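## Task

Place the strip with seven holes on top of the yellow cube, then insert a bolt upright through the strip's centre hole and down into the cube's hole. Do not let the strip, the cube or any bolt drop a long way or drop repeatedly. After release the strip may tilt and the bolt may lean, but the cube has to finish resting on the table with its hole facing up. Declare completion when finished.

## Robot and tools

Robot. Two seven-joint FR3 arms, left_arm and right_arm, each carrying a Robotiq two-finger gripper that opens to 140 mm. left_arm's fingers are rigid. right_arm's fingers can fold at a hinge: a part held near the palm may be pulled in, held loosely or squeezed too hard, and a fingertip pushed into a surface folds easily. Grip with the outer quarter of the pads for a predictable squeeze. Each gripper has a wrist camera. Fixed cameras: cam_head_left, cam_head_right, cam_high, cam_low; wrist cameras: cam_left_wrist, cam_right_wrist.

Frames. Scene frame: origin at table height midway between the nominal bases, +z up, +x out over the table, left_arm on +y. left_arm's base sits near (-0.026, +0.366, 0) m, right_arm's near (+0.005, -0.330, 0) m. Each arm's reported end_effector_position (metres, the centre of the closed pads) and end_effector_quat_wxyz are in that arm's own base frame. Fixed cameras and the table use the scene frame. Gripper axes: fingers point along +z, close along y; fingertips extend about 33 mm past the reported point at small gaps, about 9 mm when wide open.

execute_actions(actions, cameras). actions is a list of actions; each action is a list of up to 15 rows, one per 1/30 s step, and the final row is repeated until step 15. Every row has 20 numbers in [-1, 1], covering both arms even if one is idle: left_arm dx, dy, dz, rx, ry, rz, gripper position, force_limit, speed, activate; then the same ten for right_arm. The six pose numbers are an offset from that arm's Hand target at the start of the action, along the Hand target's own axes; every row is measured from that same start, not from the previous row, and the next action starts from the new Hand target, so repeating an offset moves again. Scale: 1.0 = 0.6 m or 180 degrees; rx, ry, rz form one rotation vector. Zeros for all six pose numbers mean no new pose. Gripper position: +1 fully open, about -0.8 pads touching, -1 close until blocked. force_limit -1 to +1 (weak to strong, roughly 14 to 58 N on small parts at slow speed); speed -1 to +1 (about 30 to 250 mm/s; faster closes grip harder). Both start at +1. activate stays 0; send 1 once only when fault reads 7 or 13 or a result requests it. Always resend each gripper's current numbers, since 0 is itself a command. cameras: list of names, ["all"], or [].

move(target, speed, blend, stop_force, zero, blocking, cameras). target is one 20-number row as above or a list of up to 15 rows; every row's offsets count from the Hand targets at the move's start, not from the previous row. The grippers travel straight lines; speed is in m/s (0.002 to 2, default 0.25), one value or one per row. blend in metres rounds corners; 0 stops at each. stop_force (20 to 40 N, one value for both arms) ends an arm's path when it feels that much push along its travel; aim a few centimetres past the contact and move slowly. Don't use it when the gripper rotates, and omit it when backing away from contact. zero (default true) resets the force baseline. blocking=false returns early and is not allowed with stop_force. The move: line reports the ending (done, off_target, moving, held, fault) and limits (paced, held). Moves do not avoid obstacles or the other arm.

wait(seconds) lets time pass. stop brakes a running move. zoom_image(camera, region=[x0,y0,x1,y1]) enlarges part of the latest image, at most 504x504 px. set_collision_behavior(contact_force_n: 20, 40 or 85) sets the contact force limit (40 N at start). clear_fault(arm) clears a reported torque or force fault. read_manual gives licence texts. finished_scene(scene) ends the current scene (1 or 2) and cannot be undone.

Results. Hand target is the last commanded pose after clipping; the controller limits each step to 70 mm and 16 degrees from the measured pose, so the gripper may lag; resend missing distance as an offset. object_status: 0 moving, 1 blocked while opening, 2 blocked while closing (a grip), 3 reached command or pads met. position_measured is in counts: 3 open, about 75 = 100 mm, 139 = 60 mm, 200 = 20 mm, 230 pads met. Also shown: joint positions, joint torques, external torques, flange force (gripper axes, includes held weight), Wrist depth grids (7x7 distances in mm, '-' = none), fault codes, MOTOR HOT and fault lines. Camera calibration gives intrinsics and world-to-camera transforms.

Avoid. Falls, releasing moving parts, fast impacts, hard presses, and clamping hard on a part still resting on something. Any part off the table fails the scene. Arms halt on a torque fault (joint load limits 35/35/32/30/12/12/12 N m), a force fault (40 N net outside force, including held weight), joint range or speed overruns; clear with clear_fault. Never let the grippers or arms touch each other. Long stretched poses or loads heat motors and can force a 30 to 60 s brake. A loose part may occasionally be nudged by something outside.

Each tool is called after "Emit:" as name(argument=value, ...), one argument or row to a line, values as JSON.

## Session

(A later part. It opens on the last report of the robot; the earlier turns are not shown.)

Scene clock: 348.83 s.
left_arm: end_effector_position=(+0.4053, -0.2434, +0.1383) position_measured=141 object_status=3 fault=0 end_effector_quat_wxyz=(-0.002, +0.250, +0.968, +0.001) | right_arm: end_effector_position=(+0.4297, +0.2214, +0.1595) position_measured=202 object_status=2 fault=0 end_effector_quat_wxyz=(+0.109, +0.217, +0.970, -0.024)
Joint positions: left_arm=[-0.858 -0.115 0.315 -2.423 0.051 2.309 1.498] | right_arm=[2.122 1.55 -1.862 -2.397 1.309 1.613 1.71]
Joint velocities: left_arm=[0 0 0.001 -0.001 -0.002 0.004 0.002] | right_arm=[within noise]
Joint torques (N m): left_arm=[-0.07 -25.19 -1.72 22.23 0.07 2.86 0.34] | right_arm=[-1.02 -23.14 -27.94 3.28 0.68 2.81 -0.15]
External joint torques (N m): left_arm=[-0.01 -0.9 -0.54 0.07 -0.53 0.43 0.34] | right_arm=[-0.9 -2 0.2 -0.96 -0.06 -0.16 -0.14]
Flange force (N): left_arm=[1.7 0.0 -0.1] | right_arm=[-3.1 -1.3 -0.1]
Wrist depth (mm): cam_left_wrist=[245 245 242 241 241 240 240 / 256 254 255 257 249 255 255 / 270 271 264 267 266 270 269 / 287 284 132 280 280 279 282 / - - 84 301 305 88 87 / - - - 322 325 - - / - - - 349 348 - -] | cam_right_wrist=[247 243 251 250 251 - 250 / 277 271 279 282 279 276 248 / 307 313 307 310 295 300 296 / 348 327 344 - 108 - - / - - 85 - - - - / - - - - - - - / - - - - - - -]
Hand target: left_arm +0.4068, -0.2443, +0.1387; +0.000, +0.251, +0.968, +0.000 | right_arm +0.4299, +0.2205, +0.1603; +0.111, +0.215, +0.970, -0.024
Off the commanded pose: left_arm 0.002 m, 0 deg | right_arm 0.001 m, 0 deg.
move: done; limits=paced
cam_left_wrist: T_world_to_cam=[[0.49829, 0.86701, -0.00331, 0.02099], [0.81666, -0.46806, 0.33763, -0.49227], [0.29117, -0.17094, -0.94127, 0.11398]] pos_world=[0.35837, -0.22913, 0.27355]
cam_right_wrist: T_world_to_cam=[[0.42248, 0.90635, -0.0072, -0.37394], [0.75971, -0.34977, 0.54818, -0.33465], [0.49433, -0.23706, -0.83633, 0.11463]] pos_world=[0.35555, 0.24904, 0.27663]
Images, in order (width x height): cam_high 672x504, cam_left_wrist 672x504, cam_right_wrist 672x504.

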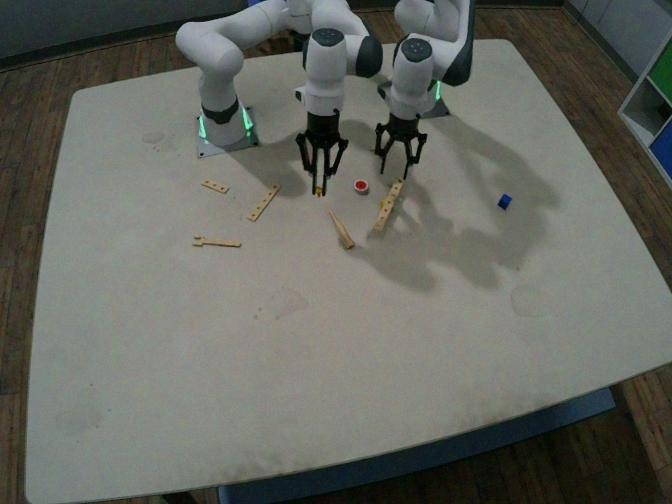

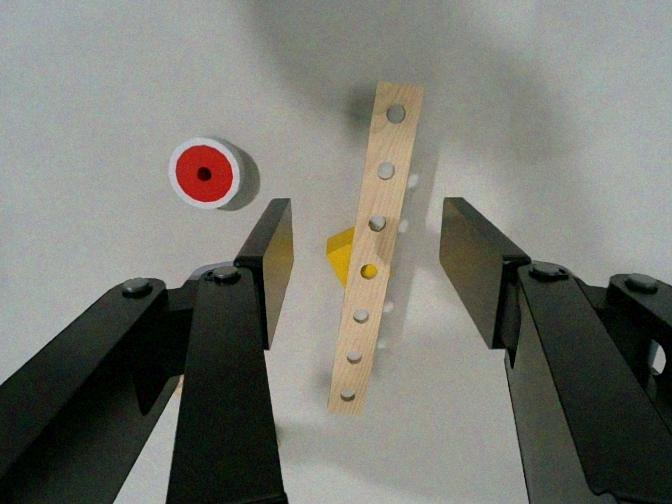

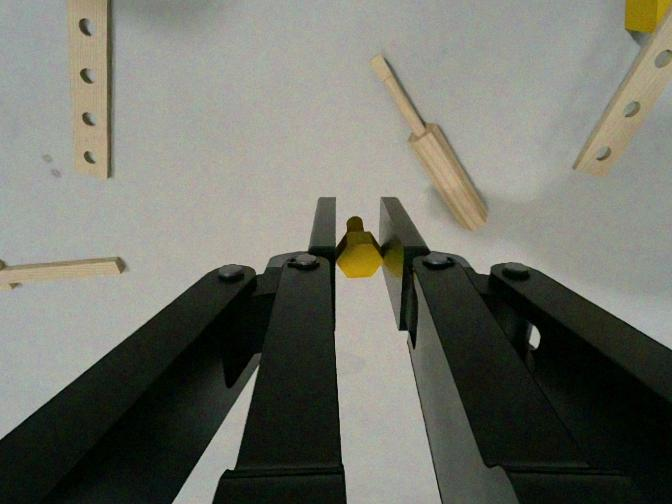

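Emit:
move(
  target=[
    [0.614,0.221,-0.183,0,0,0,-0.1,-0.3,-1,0,0,0,0,0,0,0,-1,-0.3,-0.8,0],
    [0.614,0.221,-0.183,0,0,0,-0.1,-0.3,-1,0,0.1588,0.3162,0.0197,0,0,0,-1,-0.3,-0.8,0],
  ],
  speed=[0.3,0.25],
)

Emit:
move(
  target=[0,0,0,0,0,0,-0.1,-0.3,-1,0,0.02,0,0.0868,0,0,0,-1,-0.3,-0.8,0],
  speed=0.05,
  cameras=["cam_right_wrist"],
)

Emit:
zoom_image(
  camera="cam_right_wrist",
  region=[310, 180, 410, 280],
)

Emit:
move(
  target=[0,0,0,0,0,0,-0.1,-0.3,-1,0,0.0082,-0.0075,-0.0019,0,0,0,-1,-0.3,-0.8,0],
  speed=0.02,
  cameras=["cam_right_wrist","cam_low"],
)

Emit:
zoom_image(
  camera="cam_right_wrist",
  region=[310, 180, 410, 280],
)

Emit:
zoom_image(
  camera="cam_low",
  region=[290, 210, 330, 250],
)

Scene clock: 363.17 s.
left_arm: end_effector_position=(+0.1502, +0.0499, +0.2483) position_measured=141 object_status=3 fault=0 end_effector_quat_wxyz=(+0.001, +0.250, +0.968, -0.001) | right_arm: end_effector_position=(+0.4291, +0.4309, +0.1289) position_measured=202 object_status=2 fault=0 end_effector_quat_wxyz=(+0.112, +0.212, +0.970, -0.023)
Joint positions: left_arm=[-0.35 -1.586 0.374 -2.912 0.382 1.344 1.811] | right_arm=[2.085 1.569 -1.76 -1.941 1.379 1.591 2.13]
Joint velocities: left_arm=[within noise] | right_arm=[0 -0.001 0 0.001 -0.001 -0.001 0.007]
Joint torques (N m): left_arm=[0 12.31 -8.79 19.78 0.94 2.35 0.26] | right_arm=[-1.34 -34.53 -31.03 0.28 0.48 2.45 0.21]
External joint torques (N m): left_arm=[-0.01 -0.71 -0.92 -0.38 0.14 -0.09 0.26] | right_arm=[-1.33 -2.47 1.42 -0.23 -0.07 -0.44 0.22]
Flange force (N): left_arm=[3.6 -3.6 1.2] | right_arm=[-3.5 3.4 -0.3]
Wrist depth (mm): cam_left_wrist=[137 150 241 332 339 339 335 / 364 357 359 356 356 - 353 / 382 384 380 379 372 376 374 / 405 401 133 405 162 389 394 / - - 84 428 430 88 87 / - - - 465 451 - - / - - - 489 - - -] | cam_right_wrist=[- 217 212 217 218 222 222 / - - 248 218 262 244 245 / - 281 280 236 269 274 270 / - 299 - - 297 299 321 / - - 87 - - - 348 / - - - - - - - / - - - - - - -]
Hand target: left_arm +0.1495, +0.0509, +0.2483; +0.000, +0.251, +0.968, +0.000 | right_arm +0.4285, +0.4305, +0.1274; +0.111, +0.215, +0.970, -0.024
Off the commanded pose: left_arm 0.001 m, 0 deg | right_arm 0.002 m, 0 deg.
move: done; limits=paced

Scene clock: 364.70 s.
left_arm: end_effector_position=(+0.1502, +0.0499, +0.2483) position_measured=141 object_status=3 fault=0 end_effector_quat_wxyz=(+0.001, +0.250, +0.968, -0.001) | right_arm: end_effector_position=(+0.4280, +0.4301, +0.0745) position_measured=202 object_status=2 fault=0 end_effector_quat_wxyz=(+0.109, +0.213, +0.971, -0.026)
Joint positions: left_arm=[-0.35 -1.586 0.374 -2.912 0.382 1.344 1.811] | right_arm=[2.098 1.623 -1.674 -1.964 1.455 1.643 2.138]
Joint velocities: left_arm=[within noise] | right_arm=[0.001 0 0.001 0 0.004 0.003 0.002]
Joint torques (N m): left_arm=[-0.05 12.26 -8.8 19.81 0.94 2.33 0.26] | right_arm=[-0.64 -33.27 -31.7 -1.93 0.82 2.95 0.18]
External joint torques (N m): left_arm=[-0.04 -0.74 -0.94 -0.28 0.14 -0.11 0.26] | right_arm=[-0.66 -1.74 0.91 -0.93 0.26 0.08 0.19]
Flange force (N): left_arm=[3.6 -3.6 0.9] | right_arm=[-0.7 -1.4 0.8]
Wrist depth (mm): cam_left_wrist=[137 151 241 336 339 338 340 / 364 352 354 362 356 359 356 / 382 381 373 378 374 375 375 / - 404 133 401 162 118 394 / - - 84 430 427 88 87 / - - - 462 465 - - / - - - 497 493 - -] | cam_right_wrist=[170 166 174 174 146 174 172 / 191 177 192 188 187 195 190 / 213 218 214 189 204 214 218 / 235 242 229 - 230 235 241 / - - - 222 - - 261 / - - - - - - - / - - - - - - -]
Hand target: left_arm +0.1495, +0.0509, +0.2483; +0.000, +0.251, +0.968, +0.000 | right_arm +0.4285, +0.4305, +0.0740; +0.111, +0.215, +0.970, -0.024
Off the commanded pose: left_arm 0.001 m, 0 deg | right_arm 0.001 m, 0 deg.
move: done
cam_right_wrist: T_world_to_cam=[[0.41617, 0.90921, -0.0119, -0.56116], [0.76314, -0.34214, 0.54824, -0.21847], [0.49439, -0.23724, -0.83624, 0.0939]] pos_world=[0.35384, 0.45775, 0.19162]

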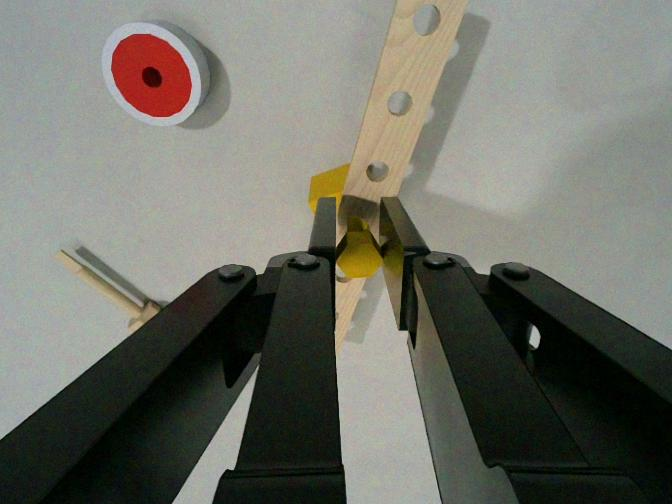

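Scaled by 5.040 from the camera's image (finer frame: 960x720).

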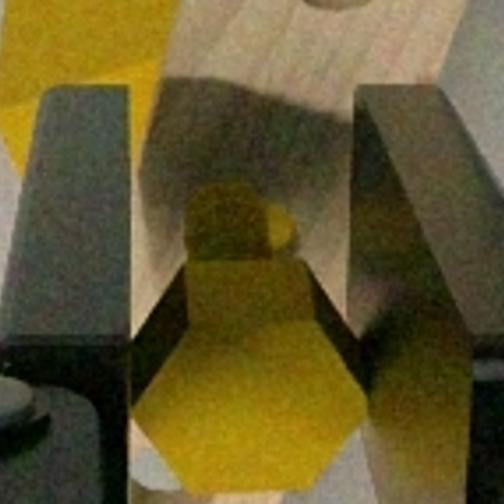

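Scene clock: 365.37 s.
left_arm: end_effector_position=(+0.1502, +0.0499, +0.2483) position_measured=141 object_status=3 fault=0 end_effector_quat_wxyz=(+0.001, +0.250, +0.968, -0.001) | right_arm: end_effector_position=(+0.4217, +0.4288, +0.0745) position_measured=202 object_status=2 fault=0 end_effector_quat_wxyz=(+0.109, +0.213, +0.971, -0.025)
Joint positions: left_arm=[-0.35 -1.586 0.374 -2.912 0.382 1.344 1.811] | right_arm=[2.119 1.624 -1.674 -1.984 1.456 1.643 2.138]
Joint torques (N m): left_arm=[-0.04 12.28 -8.8 19.76 0.93 2.33 0.29] | right_arm=[-0.68 -32.81 -31.72 -1.79 0.57 2.93 0.22]
External joint torques (N m): left_arm=[-0.13 -0.63 -0.91 -0.49 0.12 -0.12 0.29] | right_arm=[-0.57 -1.69 0.92 -0.76 0 0.04 0.23]
Flange force (N): left_arm=[3.2 -3.7 1.2] | right_arm=[-0.7 -0.9 0.4]
Wrist depth (mm): cam_left_wrist=[137 151 241 338 340 338 336 / 366 353 350 356 357 356 356 / 382 381 382 381 375 375 374 / 409 409 112 400 391 117 399 / - - 84 429 428 88 87 / - - - 461 448 - - / - - - 486 487 - -] | cam_right_wrist=[170 167 170 176 145 173 173 / - 176 188 188 161 191 191 / - 219 213 204 170 208 - / 235 240 236 - 128 236 - / - - 87 221 - - 268 / - - - - - - - / - - - - - - -]
Hand target: left_arm +0.1495, +0.0509, +0.2483; +0.000, +0.251, +0.968, +0.000 | right_arm +0.4220, +0.4286, +0.0740; +0.111, +0.215, +0.970, -0.024
Off the commanded pose: left_arm 0.001 m, 0 deg | right_arm 0.001 m, 0 deg.
move: done
cam_right_wrist: T_world_to_cam=[[0.416, 0.90931, -0.01032, -0.55734], [0.76275, -0.34273, 0.54841, -0.21376], [0.49514, -0.23601, -0.83615, 0.09585]] pos_world=[0.34744, 0.45615, 0.19162]
Images, in order (width x height): cam_low 672x504, cam_right_wrist 672x504.

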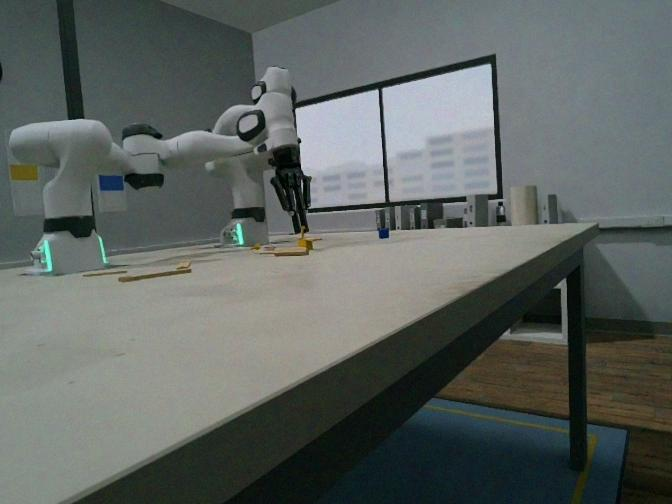

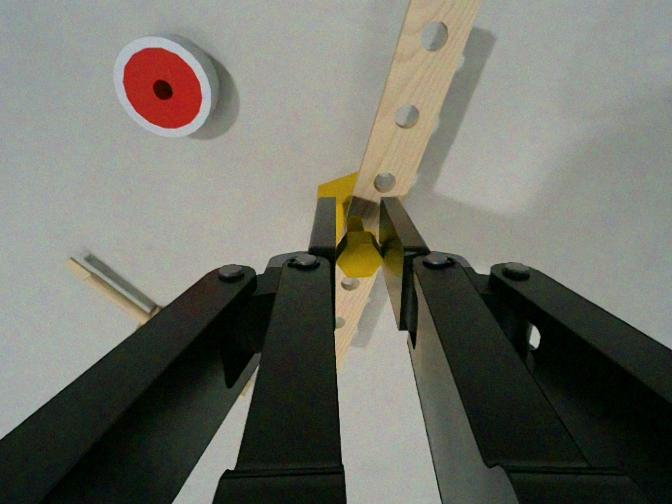

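Scaled by 5.040 from the camera's image (finer frame: 960x720).

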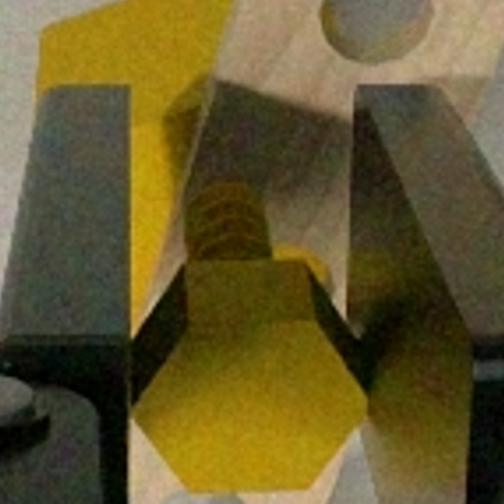

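Scaled by 12.600 from the camera's image (finer frame: 960x720).

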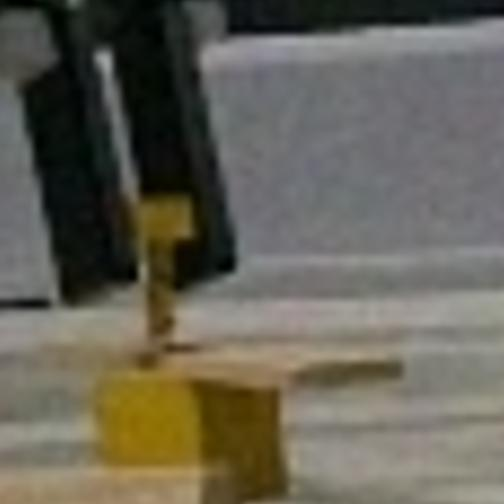

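Emit:
move(
  target=[
    [0,0,0,0,0,0,-0.1,-0.3,-1,0,-0.015,0,-0.065,0,0,0,-1,-0.3,-0.8,0],
    [0,0,0,0,0,0,-0.1,-0.3,-1,0,-0.187,-0.3084,-0.104,0,0,0,-1,-0.3,-0.8,0],
    [-0.621,-0.1972,0.2138,0,0,0.047,-0.1,-0.3,-1,0,-0.187,-0.3084,-0.104,0,0,0,-1,-0.3,-0.8,0],
  ],
  speed=[0.1,0.3,0.3],
  blend=[0.01,0,0],
)

Emit:
move(
  target=[
    [0,0,0.0883,0,0,0,-0.1,-0.3,-1,0,0,0,0,0,0,0,-1,-0.3,-0.8,0],
    [0,0,0.0883,0,0,0,-1,-0.3,-0.8,0,0,0,0,0,0,0,-1,-0.3,-0.8,0],
  ],
  speed=0.06,
  cameras=["cam_left_wrist"],
)

Emit:
zoom_image(
  camera="cam_left_wrist",
  region=[320, 280, 420, 380],
)

Scene clock: 377.67 s.
left_arm: end_effector_position=(+0.4161, -0.2329, +0.1199) position_measured=141 object_status=3 fault=0 end_effector_quat_wxyz=(-0.002, +0.321, +0.947, +0.001) | right_arm: end_effector_position=(+0.4299, +0.2216, +0.1592) position_measured=202 object_status=2 fault=0 end_effector_quat_wxyz=(+0.109, +0.217, +0.970, -0.024)
Joint positions: left_arm=[-0.94 -0.073 0.429 -2.428 0.045 2.358 1.679] | right_arm=[2.126 1.539 -1.859 -2.398 1.304 1.624 1.712]
Joint velocities: left_arm=[0 -0.001 0 -0.001 0 0 0.006] | right_arm=[within noise]
Joint torques (N m): left_arm=[-0.13 -24.86 -1.54 21.81 0.03 2.81 0.3] | right_arm=[-1.04 -23.05 -27.98 3.47 0.69 2.8 -0.13]
External joint torques (N m): left_arm=[-0.11 -0.89 -0.6 0.15 -0.55 0.38 0.3] | right_arm=[-1.04 -1.97 0.26 -1.04 -0.06 -0.18 -0.13]
Flange force (N): left_arm=[1.1 -0.4 -0.1] | right_arm=[-3.4 -1.3 0.2]
Wrist depth (mm): cam_left_wrist=[226 226 226 226 225 225 225 / 239 238 238 210 238 238 238 / 252 246 249 222 251 251 251 / 267 268 132 233 261 261 263 / - - 84 277 283 88 87 / - - - 301 303 - - / - - - 323 323 - -] | cam_right_wrist=[245 252 255 251 250 249 242 / 265 277 275 - 274 - 248 / 302 - - - 290 - 305 / - - - - - - - / - - - - - - - / - - - - - - - / - - - - - - -]
Hand target: left_arm +0.4175, -0.2339, +0.1202; +0.000, +0.322, +0.947, +0.000 | right_arm +0.4301, +0.2206, +0.1600; +0.111, +0.215, +0.970, -0.024
Off the commanded pose: left_arm 0.002 m, 0 deg | right_arm 0.001 m, 0 deg.
move: done; limits=paced

Scene clock: 380.67 s.
left_arm: end_effector_position=(+0.4171, -0.2327, +0.0674) position_measured=231 object_status=3 fault=0 end_effector_quat_wxyz=(-0.001, +0.321, +0.947, +0.000) | right_arm: end_effector_position=(+0.4299, +0.2216, +0.1592) position_measured=202 object_status=2 fault=0 end_effector_quat_wxyz=(+0.109, +0.217, +0.970, -0.024)
Joint positions: left_arm=[-0.94 0.045 0.429 -2.462 -0.03 2.501 1.736] | right_arm=[2.126 1.539 -1.859 -2.398 1.304 1.624 1.712]
Joint torques (N m): left_arm=[-0.1 -27.05 -0.13 19.51 0 2.79 0.27] | right_arm=[-1.01 -23.04 -27.94 3.52 0.68 2.79 -0.16]
External joint torques (N m): left_arm=[-0.08 -0.81 -0.68 -0.41 -0.5 0.36 0.27] | right_arm=[-0.93 -2.02 0.23 -0.98 -0.07 -0.18 -0.15]
Flange force (N): left_arm=[2.5 -0.5 0.5] | right_arm=[-3.2 -1.3 0.0]
Wrist depth (mm): cam_left_wrist=[179 179 179 179 179 179 179 / 189 190 190 189 191 187 188 / 198 196 200 197 200 196 199 / 210 197 210 131 207 212 211 / 226 223 - 78 78 82 220 / - 64 69 66 - 71 65 / - - - - - - -] | cam_right_wrist=[246 244 253 - 246 251 244 / 275 276 270 - - 280 276 / - - - 298 286 - - / - 347 - - 109 - 350 / - - - - - - - / - - - - - - - / - - - - - - -]
Hand target: left_arm +0.4175, -0.2339, +0.0672; +0.000, +0.322, +0.947, +0.000 | right_arm +0.4301, +0.2206, +0.1600; +0.111, +0.215, +0.970, -0.024
Off the commanded pose: left_arm 0.001 m, 0 deg | right_arm 0.001 m, 0 deg.
move: done
cam_left_wrist: T_world_to_cam=[[0.61927, 0.78517, -0.00492, -0.06384], [0.73969, -0.58128, 0.33907, -0.46733], [0.26337, -0.21361, -0.94075, 0.04721]] pos_world=[0.37278, -0.21144, 0.20256]

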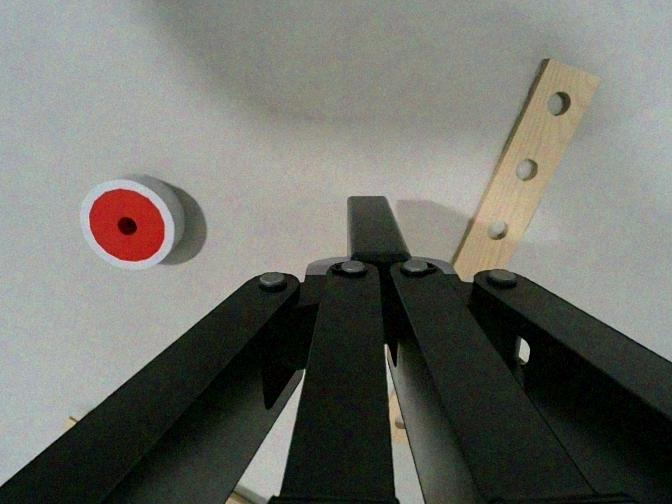

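Scaled by 5.040 from the camera's image (finer frame: 960x720).

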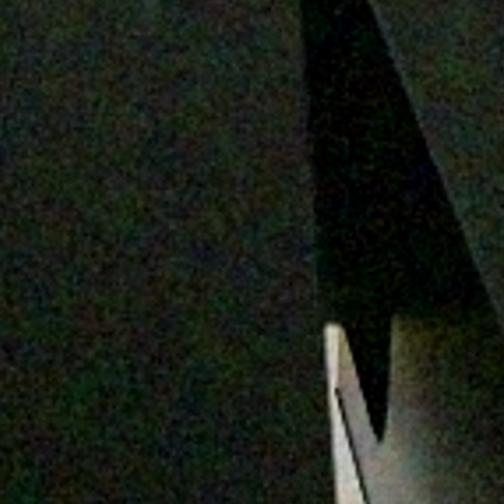

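Emit:
move(
  target=[0,0,-0.12,0,0,0,-1,-0.3,-0.8,0,0,0,0,0,0,0,-1,-0.3,-0.8,0],
  speed=0.08,
)

Emit:
move(
  target=[0,0,0,0,0,0,0.2,-0.3,-0.3,0,0,0,0,0,0,0,-1,-0.3,-0.8,0],
  cameras=["cam_left_wrist","cam_high","cam_low"],
)

Emit:
zoom_image(
  camera="cam_low",
  region=[270, 200, 350, 260],
)

Scene clock: 385.80 s.
left_arm: end_effector_position=(+0.4180, -0.2343, +0.1387) position_measured=231 object_status=3 fault=0 end_effector_quat_wxyz=(+0.001, +0.324, +0.946, -0.002) | right_arm: end_effector_position=(+0.4299, +0.2216, +0.1592) position_measured=202 object_status=2 fault=0 end_effector_quat_wxyz=(+0.109, +0.217, +0.970, -0.024)
Joint positions: left_arm=[-0.939 -0.107 0.427 -2.409 0.056 2.314 1.678] | right_arm=[2.126 1.539 -1.859 -2.398 1.304 1.624 1.712]
Joint velocities: left_arm=[0.001 0 0 -0.001 0 -0.004 -0.006] | right_arm=[within noise]
Joint torques (N m): left_arm=[-0.13 -25.23 -2.1 21.99 0.9 2.26 -0.14] | right_arm=[-1.06 -23.02 -27.98 3.52 0.69 2.79 -0.17]
External joint torques (N m): left_arm=[-0.09 -1.86 -0.71 -0.16 0.29 -0.17 -0.14] | right_arm=[-1.19 -2.02 0.16 -1.04 -0.07 -0.16 -0.16]
Flange force (N): left_arm=[6.9 -2.1 -4.2] | right_arm=[-3.9 -1.3 -0.1]
Wrist depth (mm): cam_left_wrist=[242 242 242 242 242 240 241 / 255 256 256 255 255 252 254 / 274 263 270 270 266 270 270 / 289 288 285 119 278 283 286 / 307 300 - 79 78 82 301 / - 64 69 66 - 71 65 / - - - - - - -] | cam_right_wrist=[247 247 - 253 254 256 259 / 274 273 285 280 270 275 273 / - 298 313 307 298 - - / - 350 - 157 129 - 349 / - - - - - - - / - - - - - - - / - - - - - - -]
Hand target: left_arm +0.4175, -0.2339, +0.1392; +0.000, +0.322, +0.947, +0.000 | right_arm +0.4301, +0.2206, +0.1600; +0.111, +0.215, +0.970, -0.024
Off the commanded pose: left_arm 0.001 m, 0 deg | right_arm 0.001 m, 0 deg.
move: done

Scene clock: 386.83 s.
left_arm: end_effector_position=(+0.4178, -0.2342, +0.1386) position_measured=104 object_status=0 fault=0 end_effector_quat_wxyz=(+0.001, +0.323, +0.947, -0.001) | right_arm: end_effector_position=(+0.4299, +0.2216, +0.1592) position_measured=202 object_status=2 fault=0 end_effector_quat_wxyz=(+0.109, +0.217, +0.970, -0.024)
Joint positions: left_arm=[-0.939 -0.107 0.427 -2.409 0.056 2.313 1.676] | right_arm=[2.126 1.539 -1.859 -2.398 1.304 1.624 1.712]
Joint torques (N m): left_arm=[-0.1 -25.28 -2.08 22 0.91 2.28 -0.13] | right_arm=[-1 -22.99 -27.97 3.48 0.69 2.8 -0.13]
External joint torques (N m): left_arm=[-0.04 -1.83 -0.66 -0.25 0.3 -0.16 -0.13] | right_arm=[-0.93 -1.94 0.14 -0.96 -0.05 -0.16 -0.12]
Flange force (N): left_arm=[7.0 -1.9 -4.0] | right_arm=[-3.2 -1.3 -0.1]
Wrist depth (mm): cam_left_wrist=[242 242 245 245 246 241 240 / 257 255 256 256 255 252 254 / 271 263 267 270 263 270 269 / 289 283 153 275 283 138 282 / - 84 303 307 306 110 77 / - - 322 328 327 321 - / - - 352 353 351 - -] | cam_right_wrist=[246 248 250 - 254 253 - / 276 276 272 282 274 274 280 / - 308 307 293 297 318 307 / 344 335 340 160 109 341 - / - - 87 - - - 395 / - - - - - - - / - - - - - - -]
Hand target: left_arm +0.4175, -0.2339, +0.1392; +0.000, +0.322, +0.947, +0.000 | right_arm +0.4301, +0.2206, +0.1600; +0.111, +0.215, +0.970, -0.024
Off the commanded pose: left_arm 0.001 m, 0 deg | right_arm 0.001 m, 0 deg.
move: done
cam_left_wrist: T_world_to_cam=[[0.62277, 0.78238, -0.00735, -0.06447], [0.73637, -0.58292, 0.34345, -0.49249], [0.26442, -0.21931, -0.93914, 0.1117]] pos_world=[0.37327, -0.21214, 0.27358]
Images, in order (width x height): cam_high 672x504, cam_low 672x504, cam_left_wrist 672x504.

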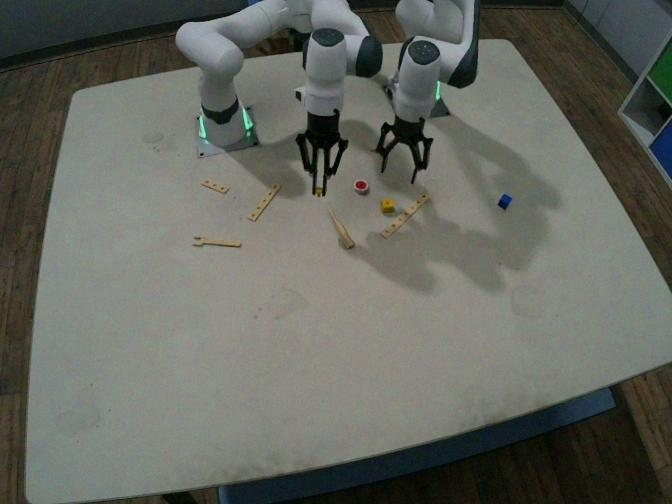

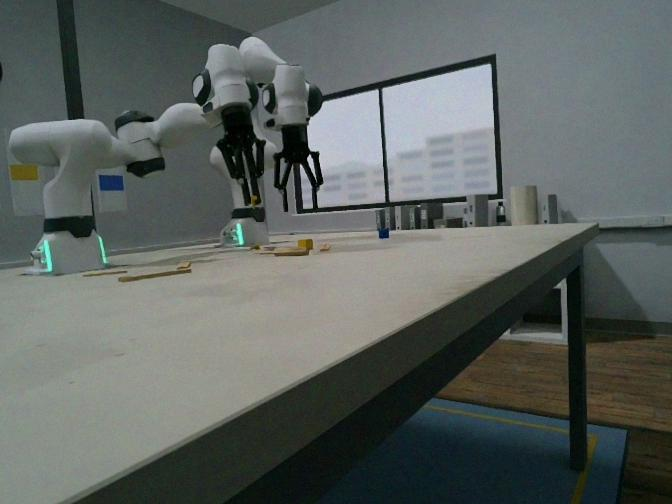

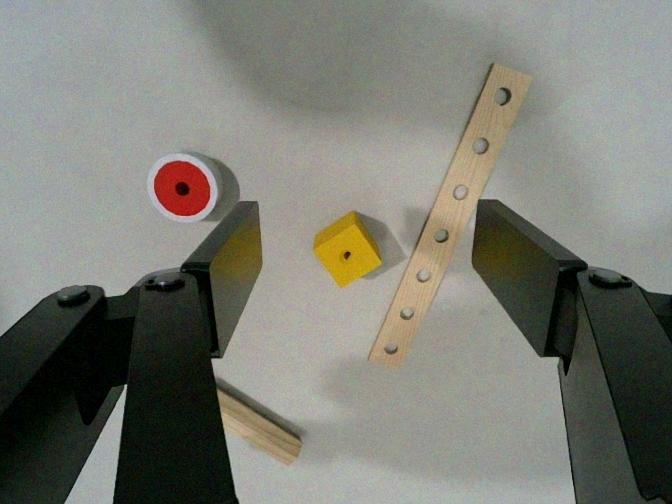

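Scaled by 6.300 from the camera's image (finer frame: 960x720).

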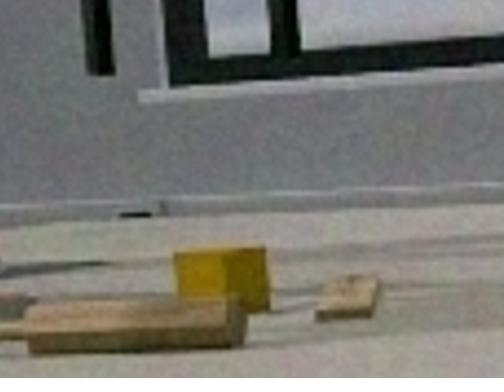

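Emit:
move(
  target=[
    [0.0032,0.1176,0.115,0,0,0.1067,0.2,-0.3,-0.3,0,0,0,0,0,0,0,-1,-0.3,-0.8,0],
    [0.0032,0.1176,0.171,0,0,0.1067,0.2,-0.3,-0.3,0,0,0,0,0,0,0,-1,-0.3,-0.8,0],
    [0.0032,0.1176,0.171,0,0,0.1067,-1,-0.3,-0.5,0,0,0,0,0,0,0,-1,-0.3,-0.8,0],
  ],
  speed=[0.15,0.1,0.1],
  blend=[0.005,0,0],
  cameras=["cam_left_wrist"],
)

Scene clock: 398.70 s.
left_arm: end_effector_position=(+0.4577, -0.1762, +0.0364) position_measured=197 object_status=2 fault=0 end_effector_quat_wxyz=(-0.002, +0.475, +0.880, +0.000) | right_arm: end_effector_position=(+0.4299, +0.2216, +0.1592) position_measured=202 object_status=2 fault=0 end_effector_quat_wxyz=(+0.109, +0.217, +0.970, -0.024)
Joint positions: left_arm=[-0.836 0.161 0.457 -2.426 -0.129 2.564 2.285] | right_arm=[2.126 1.539 -1.859 -2.398 1.304 1.624 1.712]
Joint torques (N m): left_arm=[-0.02 -29.38 1.59 18.72 -0.07 2.78 0.27] | right_arm=[-1.03 -23.01 -27.99 3.5 0.68 2.8 -0.14]
External joint torques (N m): left_arm=[0.22 -0.96 -0.38 -0.15 -0.56 0.35 0.27] | right_arm=[-0.93 -1.95 0.21 -0.9 -0.05 -0.17 -0.13]
Flange force (N): left_arm=[1.9 -0.5 0.5] | right_arm=[-3.3 -1.1 0.0]
Wrist depth (mm): cam_left_wrist=[152 152 153 152 152 152 151 / 160 160 161 158 160 160 160 / - 170 170 166 168 169 168 / 181 180 178 170 148 177 179 / 190 71 91 119 122 82 82 / - 63 - 198 - 62 72 / - 61 - 214 - - -] | cam_right_wrist=[245 250 245 251 251 255 255 / 271 - 280 283 262 277 273 / 311 310 307 - 295 - 302 / 347 346 - - 107 - - / - - 87 - - - 387 / - - - - - - - / - - - - - - -]
Hand target: left_arm +0.4590, -0.1769, +0.0366; +0.000, +0.475, +0.880, +0.000 | right_arm +0.4301, +0.2206, +0.1600; +0.111, +0.215, +0.970, -0.024
Off the commanded pose: left_arm 0.001 m, 0 deg | right_arm 0.001 m, 0 deg.
move: done
cam_left_wrist: T_world_to_cam=[[0.8439, 0.53646, -0.00686, -0.27996], [0.50675, -0.79285, 0.33851, -0.38456], [0.17616, -0.28914, -0.94094, 0.04602]] pos_world=[0.42303, -0.1414, 0.17156]

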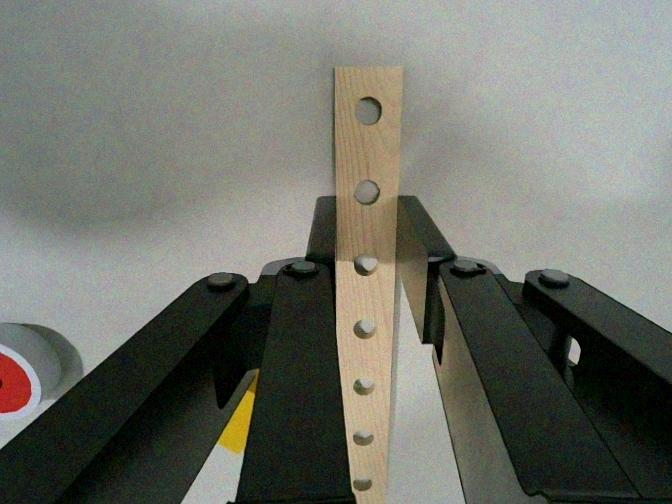

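Emit:
move(
  target=[
    [0,0,-0.1,0,0,0,-1,-0.3,-0.5,0,0,0,0,0,0,0,-1,-0.3,-0.8,0],
    [-0.0389,-0.0948,-0.1,0,0,0,-1,-0.3,-0.5,0,0,0,0,0,0,0,-1,-0.3,-0.8,0],
    [-0.0389,-0.0948,-0.051,0,0,0,-1,-0.3,-0.5,0,0,0,0,0,0,0,-1,-0.3,-0.8,0],
  ],
  speed=[0.15,0.12,0.05],
  blend=[0.005,0,0],
  cameras=["cam_left_wrist"],
)

Emit:
zoom_image(
  camera="cam_left_wrist",
  region=[330, 290, 410, 370],
)

Scene clock: 404.33 s.
left_arm: end_effector_position=(+0.4238, -0.2258, +0.0674) position_measured=197 object_status=2 fault=0 end_effector_quat_wxyz=(-0.002, +0.473, +0.881, +0.000) | right_arm: end_effector_position=(+0.4299, +0.2216, +0.1592) position_measured=202 object_status=2 fault=0 end_effector_quat_wxyz=(+0.109, +0.217, +0.970, -0.024)
Joint positions: left_arm=[-0.907 0.052 0.415 -2.453 -0.034 2.497 2.091] | right_arm=[2.126 1.539 -1.859 -2.398 1.304 1.624 1.712]
Joint velocities: left_arm=[0.001 0.002 0 -0.001 -0.001 0.003 0.007] | right_arm=[within noise]
Joint torques (N m): left_arm=[-0.1 -27.62 -0.4 19.6 -0.05 2.85 0.28] | right_arm=[-1.02 -23.01 -27.96 3.46 0.67 2.8 -0.13]
External joint torques (N m): left_arm=[-0.03 -0.95 -0.98 -0.35 -0.57 0.43 0.28] | right_arm=[-0.93 -1.95 0.29 -1.01 -0.07 -0.18 -0.12]
Flange force (N): left_arm=[2.1 -1.5 0.5] | right_arm=[-3.1 -1.3 0.2]
Wrist depth (mm): cam_left_wrist=[179 179 180 179 179 179 178 / 189 190 190 185 188 188 188 / 201 200 200 168 198 200 199 / 213 208 210 170 148 206 211 / 224 71 90 119 122 82 78 / - 63 - 198 - 62 72 / - 61 - 212 - - -] | cam_right_wrist=[248 - 252 253 249 249 233 / 291 - - - 269 272 245 / - - 303 - 293 - 306 / - - - - - 342 345 / - - - - - - - / - - - - - - - / - - - - - - -]
Hand target: left_arm +0.4242, -0.2275, +0.0672; +0.000, +0.475, +0.880, +0.000 | right_arm +0.4301, +0.2206, +0.1600; +0.111, +0.215, +0.970, -0.024
Off the commanded pose: left_arm 0.002 m, 0 deg | right_arm 0.001 m, 0 deg.
move: done
cam_left_wrist: T_world_to_cam=[[0.84177, 0.53981, -0.00597, -0.22306], [0.50967, -0.79104, 0.33837, -0.41807], [0.17793, -0.28788, -0.94099, 0.06634]] pos_world=[0.38904, -0.1912, 0.20256]

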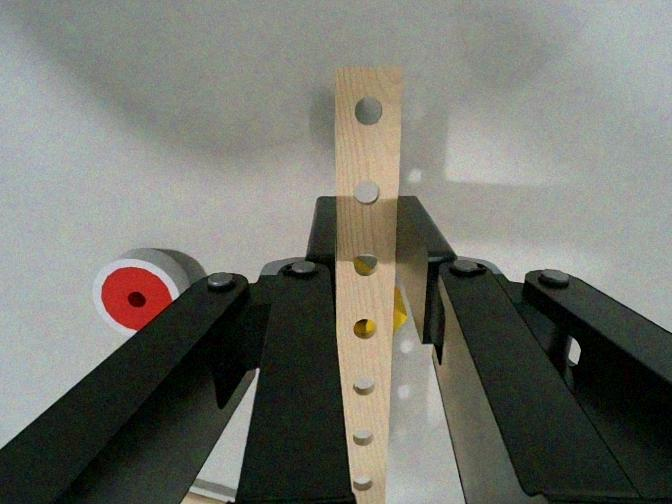

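Scaled by 6.300 from the camera's image (finer frame: 960x720).

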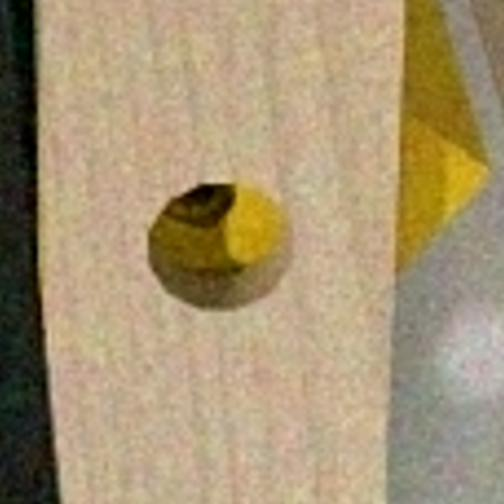

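Emit:
move(
  target=[
    [0,-0.0015,0.0022,0,0,0,-1,-0.3,-0.5,0,0,0,0,0,0,0,-1,-0.3,-0.8,0],
    [0,-0.0015,0.0022,0,0,0,-0.2,-0.3,-1,0,0,0,0,0,0,0,-1,-0.3,-0.8,0],
    [0,-0.0015,-0.1,0,0,0,-0.2,-0.3,-1,0,0,0,0,0,0,0,-1,-0.3,-0.8,0],
  ],
  speed=[0.02,0.02,0.1],
  cameras=["cam_left_wrist"],
)

Emit:
zoom_image(
  camera="cam_left_wrist",
  region=[310, 220, 410, 320],
)

Scene clock: 409.30 s.
left_arm: end_effector_position=(+0.4240, -0.2284, +0.1268) position_measured=154 object_status=3 fault=0 end_effector_quat_wxyz=(+0.001, +0.477, +0.879, -0.001) | right_arm: end_effector_position=(+0.4299, +0.2216, +0.1592) position_measured=202 object_status=2 fault=0 end_effector_quat_wxyz=(+0.109, +0.217, +0.970, -0.024)
Joint positions: left_arm=[-0.907 -0.076 0.414 -2.413 0.039 2.345 2.043] | right_arm=[2.126 1.539 -1.859 -2.398 1.304 1.624 1.712]
Joint velocities: left_arm=[-0.001 0.001 0.001 0.001 0.001 -0.003 -0.006] | right_arm=[within noise]
Joint torques (N m): left_arm=[-0.11 -26.08 -1.69 21.57 0.91 2.35 -0.09] | right_arm=[-1.04 -23.02 -27.98 3.48 0.69 2.81 -0.12]
External joint torques (N m): left_arm=[-0.01 -1.76 -0.64 -0.38 0.29 -0.1 -0.09] | right_arm=[-1.08 -1.96 0.23 -1.07 -0.07 -0.16 -0.12]
Flange force (N): left_arm=[6.0 -4.2 -3.7] | right_arm=[-3.4 -1.4 0.1]
Wrist depth (mm): cam_left_wrist=[231 231 232 231 231 230 230 / 245 245 245 238 244 243 243 / 260 259 260 230 259 259 258 / 276 270 257 245 166 266 271 / - 93 84 285 289 88 87 / - - - 309 312 - - / - - - 329 336 - -] | cam_right_wrist=[249 241 255 250 252 - 227 / 273 277 277 277 277 276 237 / - 304 314 299 298 - 318 / 350 358 337 - 319 344 345 / - - 87 - - - - / - - - - - - - / - - - - - - -]
Hand target: left_arm +0.4234, -0.2280, +0.1272; +0.000, +0.475, +0.880, +0.000 | right_arm +0.4301, +0.2206, +0.1600; +0.111, +0.215, +0.970, -0.024
Off the commanded pose: left_arm 0.001 m, 0 deg | right_arm 0.001 m, 0 deg.
move: done
cam_left_wrist: T_world_to_cam=[[0.84634, 0.53261, -0.0061, -0.22495], [0.50176, -0.79338, 0.34465, -0.43831], [0.17873, -0.29475, -0.93871, 0.11919]] pos_world=[0.38901, -0.1928, 0.26158]

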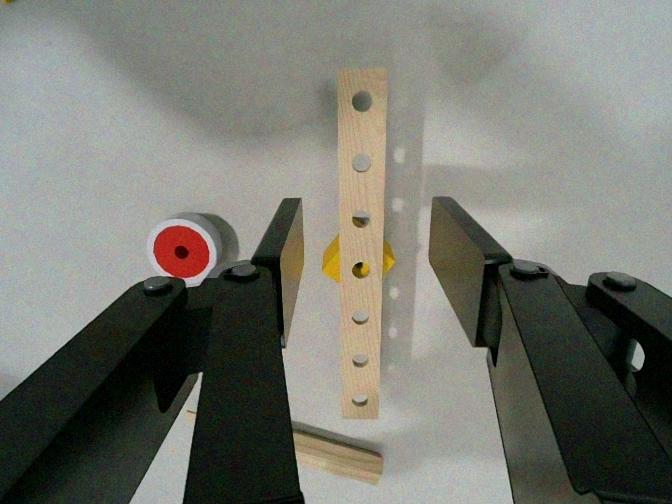

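Scaled by 5.040 from the camera's image (finer frame: 960x720).

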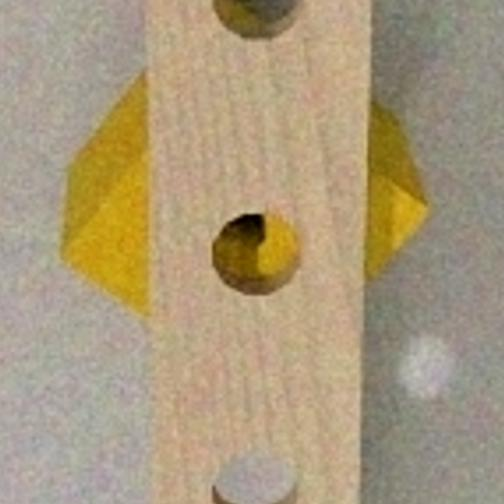

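Emit:
move(
  target=[
    [0,0,-0.1,0,0,0,-0.2,-0.3,-1,0,0,0,0,0,0,0,-1,-0.3,-0.8,0],
    [0.6372,-0.1276,-0.205,0,0,0,-0.2,-0.3,-1,0,0,0,0,0,0,0,-1,-0.3,-0.8,0],
    [0.6372,-0.1276,-0.205,0,0,0,-0.2,-0.3,-1,0,0.156,0.3092,0.0196,0,0,0,-1,-0.3,-0.8,0],
  ],
  speed=[0.2,0.35,0.25],
  blend=[0.02,0,0],
)

Emit:
move(
  target=[0,0,0,0,0,0,-0.2,-0.3,-1,0,0.0188,0,0.0812,0,0,0,-1,-0.3,-0.8,0],
  speed=0.06,
  cameras=["cam_right_wrist","cam_low","cam_high"],
)

Emit:
zoom_image(
  camera="cam_right_wrist",
  region=[310, 180, 410, 280],
)

Emit:
zoom_image(
  camera="cam_low",
  region=[290, 210, 330, 250],
)

Scene clock: 418.10 s.
left_arm: end_effector_position=(+0.1506, +0.0490, +0.2501) position_measured=154 object_status=3 fault=0 end_effector_quat_wxyz=(+0.001, +0.474, +0.881, -0.001) | right_arm: end_effector_position=(+0.4290, +0.4265, +0.1290) position_measured=202 object_status=2 fault=0 end_effector_quat_wxyz=(+0.112, +0.212, +0.970, -0.023)
Joint positions: left_arm=[-0.385 -1.592 0.383 -2.904 0.393 1.331 2.263] | right_arm=[2.091 1.559 -1.755 -1.954 1.372 1.601 2.123]
Joint velocities: left_arm=[within noise] | right_arm=[0.002 0 0 0.002 -0.001 0 0.007]
Joint torques (N m): left_arm=[-0.01 12.43 -9.05 19.44 0.98 2.33 0.28] | right_arm=[-1.38 -34.08 -31.09 0.55 0.5 2.46 0.26]
External joint torques (N m): left_arm=[-0.08 -0.8 -0.9 -0.43 0.14 -0.11 0.28] | right_arm=[-1.17 -2.43 1.34 -0.17 -0.05 -0.44 0.27]
Flange force (N): left_arm=[1.9 -5.0 1.4] | right_arm=[-3.1 3.3 -0.3]
Wrist depth (mm): cam_left_wrist=[- 240 335 335 340 339 336 / 155 209 335 361 359 356 353 / 160 220 375 380 376 365 - / 411 409 120 402 145 392 396 / - 93 84 431 422 88 87 / - - - 460 463 - - / - - - 513 486 - -] | cam_right_wrist=[227 217 217 226 195 214 219 / 236 240 244 240 240 249 - / 274 259 - 237 - - - / - 293 301 - 107 302 308 / 344 - 87 - - - - / - - - - - - - / - - - - - - -]
Hand target: left_arm +0.1499, +0.0500, +0.2500; +0.000, +0.475, +0.880, +0.000 | right_arm +0.4283, +0.4262, +0.1275; +0.111, +0.215, +0.970, -0.024
Off the commanded pose: left_arm 0.001 m, 0 deg | right_arm 0.002 m, 0 deg.
move: done; limits=paced

Scene clock: 419.40 s.
left_arm: end_effector_position=(+0.1506, +0.0490, +0.2501) position_measured=154 object_status=3 fault=0 end_effector_quat_wxyz=(+0.001, +0.474, +0.881, -0.001) | right_arm: end_effector_position=(+0.4277, +0.4257, +0.0779) position_measured=202 object_status=2 fault=0 end_effector_quat_wxyz=(+0.109, +0.213, +0.971, -0.026)
Joint positions: left_arm=[-0.385 -1.592 0.383 -2.904 0.393 1.331 2.263] | right_arm=[2.103 1.61 -1.674 -1.976 1.443 1.649 2.13]
Joint velocities: left_arm=[within noise] | right_arm=[-0.001 0 0 -0.001 0.004 0.006 0.002]
Joint torques (N m): left_arm=[-0.1 12.47 -9.07 19.44 0.98 2.33 0.24] | right_arm=[-0.6 -32.96 -31.75 -1.61 0.76 2.94 0.22]
External joint torques (N m): left_arm=[-0.16 -0.73 -0.91 -0.43 0.13 -0.12 0.24] | right_arm=[-0.58 -1.69 0.89 -0.94 0.19 0.07 0.23]
Flange force (N): left_arm=[1.4 -4.9 1.2] | right_arm=[-0.5 -1.5 0.7]
Wrist depth (mm): cam_left_wrist=[- 222 334 340 340 344 335 / 154 201 335 358 365 377 356 / 160 210 376 375 378 - 376 / 411 407 120 404 145 393 396 / - 93 84 429 146 88 87 / - - - 456 469 - - / - - - 499 489 - -] | cam_right_wrist=[176 169 174 180 171 148 176 / 195 195 199 194 164 195 193 / 211 218 217 202 179 217 221 / - 244 240 - - 239 245 / - - 87 272 - - 263 / - - - - - - - / - - - - - - -]
Hand target: left_arm +0.1499, +0.0500, +0.2500; +0.000, +0.475, +0.880, +0.000 | right_arm +0.4283, +0.4262, +0.0775; +0.111, +0.215, +0.970, -0.024
Off the commanded pose: left_arm 0.001 m, 0 deg | right_arm 0.001 m, 0 deg.
move: done
cam_right_wrist: T_world_to_cam=[[0.41616, 0.90921, -0.01212, -0.55699], [0.76328, -0.34206, 0.54809, -0.22174], [0.49418, -0.23734, -0.83633, 0.09593]] pos_world=[0.35364, 0.45335, 0.19502]
Images, in order (width x height): cam_high 672x504, cam_low 672x504, cam_right_wrist 672x504.

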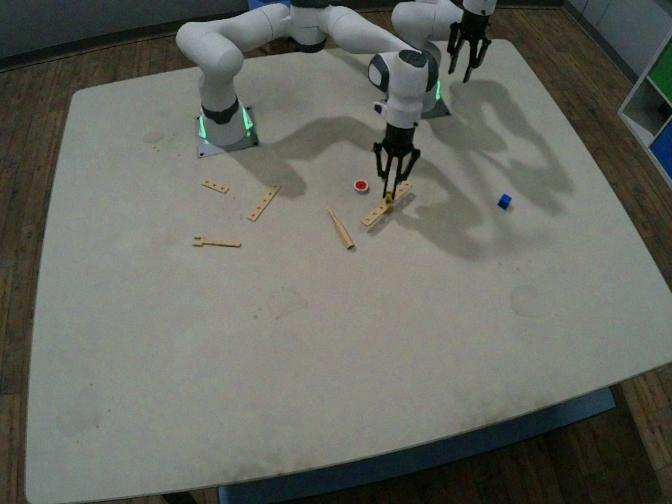

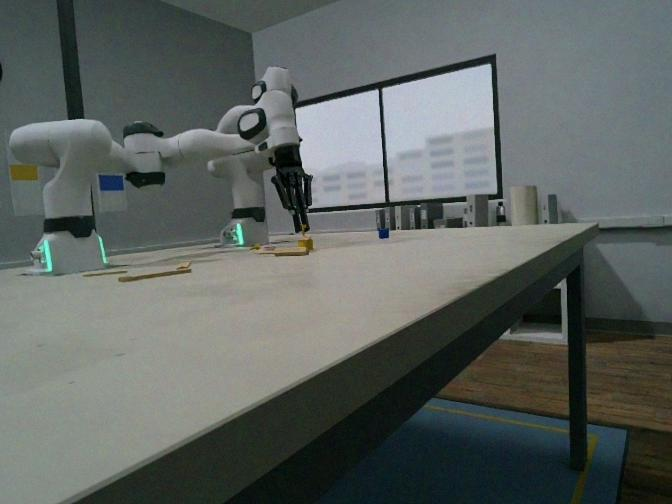

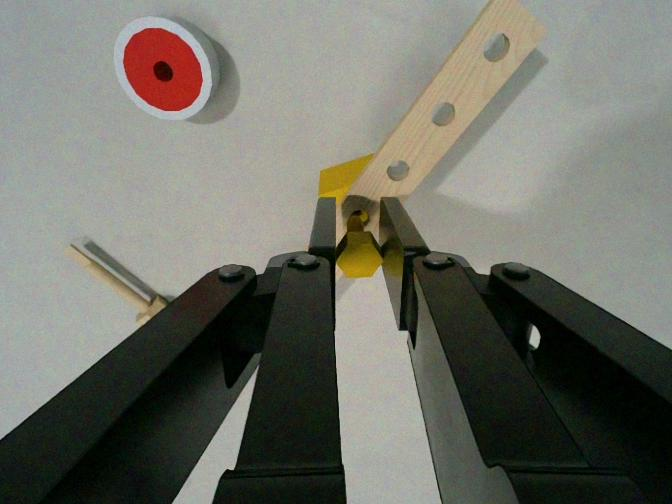

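Scaled by 5.040 from the camera's image (finer frame: 960x720).

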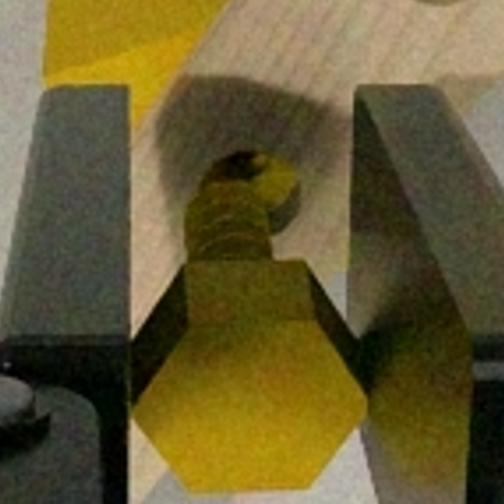

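Scaled by 12.600 from the camera's image (finer frame: 960x720).

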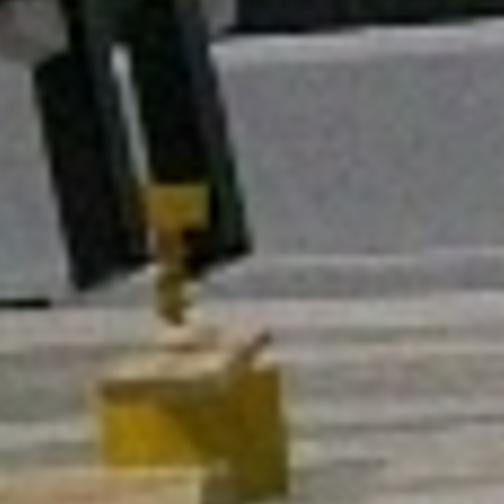

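Emit:
move(
  target=[0,0,0,0,0,0,-0.2,-0.3,-1,0,0.003,0.0043,0.0049,0,-0.02,0,-1,-0.3,-0.8,0],
  speed=0.03,
  cameras=["cam_right_wrist","cam_low"],
)

Emit:
zoom_image(
  camera="cam_right_wrist",
  region=[310, 180, 410, 280],
)

Emit:
zoom_image(
  camera="cam_low",
  region=[290, 210, 330, 250],
)

Scene clock: 426.30 s.
left_arm: end_effector_position=(+0.1506, +0.0490, +0.2501) position_measured=154 object_status=3 fault=0 end_effector_quat_wxyz=(+0.001, +0.474, +0.881, -0.001) | right_arm: end_effector_position=(+0.4279, +0.4289, +0.0747) position_measured=202 object_status=2 fault=0 end_effector_quat_wxyz=(+0.140, +0.211, +0.967, -0.033)
Joint positions: left_arm=[-0.385 -1.592 0.383 -2.904 0.393 1.331 2.263] | right_arm=[2.14 1.66 -1.673 -1.986 1.448 1.678 2.161]
Joint velocities: left_arm=[within noise] | right_arm=[-0.001 -0.001 0 0 0 0.001 0.007]
Joint torques (N m): left_arm=[-0.02 12.57 -9.08 19.4 0.97 2.34 0.28] | right_arm=[-0.79 -32.66 -31.57 -2.86 0.74 3.12 0.29]
External joint torques (N m): left_arm=[-0.1 -0.61 -0.94 -0.54 0.12 -0.11 0.28] | right_arm=[-0.76 -1.7 0.94 -0.97 0.26 0.17 0.3]
Flange force (N): left_arm=[1.2 -4.8 1.3] | right_arm=[-0.8 -1.2 1.0]
Wrist depth (mm): cam_left_wrist=[- 222 329 341 339 338 338 / 155 201 316 359 356 356 356 / 160 203 377 380 384 378 376 / 413 407 115 402 145 392 394 / - 93 84 432 422 88 87 / - - - 461 460 - - / - - - 500 - - -] | cam_right_wrist=[- 163 166 171 167 145 170 / 190 175 190 186 161 190 187 / 210 209 209 184 209 215 219 / 247 247 - - 232 239 246 / - - - - - - - / - - - - - - - / - - - - - - -]
Hand target: left_arm +0.1499, +0.0500, +0.2500; +0.000, +0.475, +0.880, +0.000 | right_arm +0.4284, +0.4290, +0.0742; +0.141, +0.214, +0.966, -0.031
Off the commanded pose: left_arm 0.001 m, 0 deg | right_arm 0.001 m, 0 deg.
move: done
cam_right_wrist: T_world_to_cam=[[0.41526, 0.90962, -0.01233, -0.55964], [0.73091, -0.32555, 0.59983, -0.2161], [0.5416, -0.2581, -0.80003, 0.07989]] pos_world=[0.34708, 0.45933, 0.18663]
Images, in order (width x height): cam_low 672x504, cam_right_wrist 672x504.

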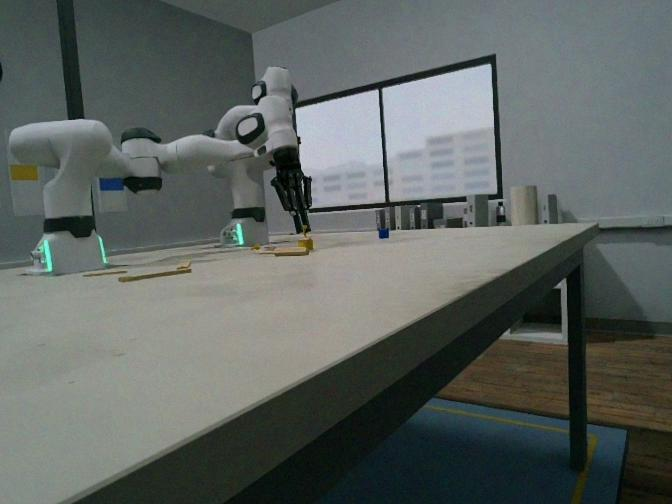

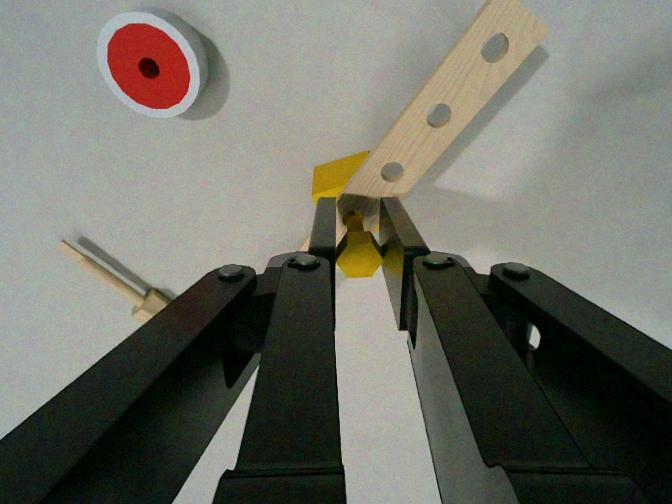

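Scaled by 5.040 from the camera's image (finer frame: 960x720).

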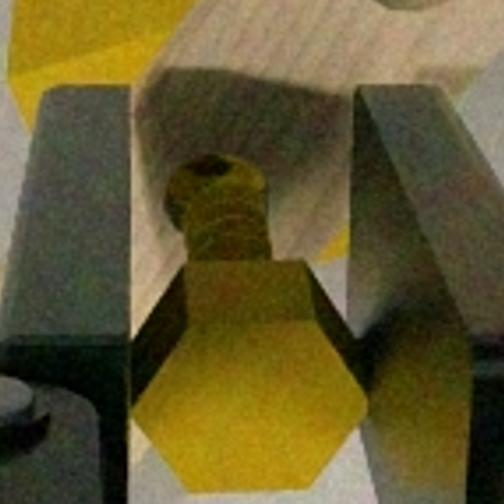

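Scaled by 12.600 from the camera's image (finer frame: 960x720).

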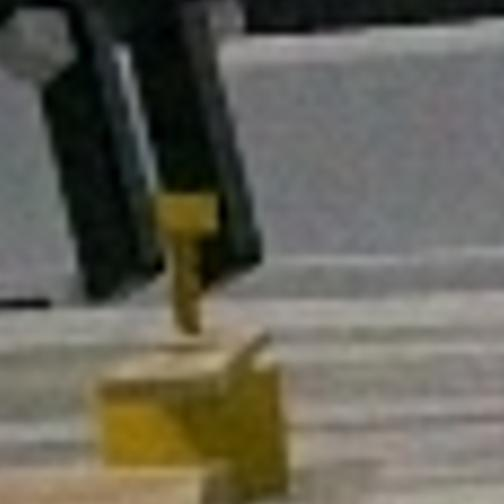

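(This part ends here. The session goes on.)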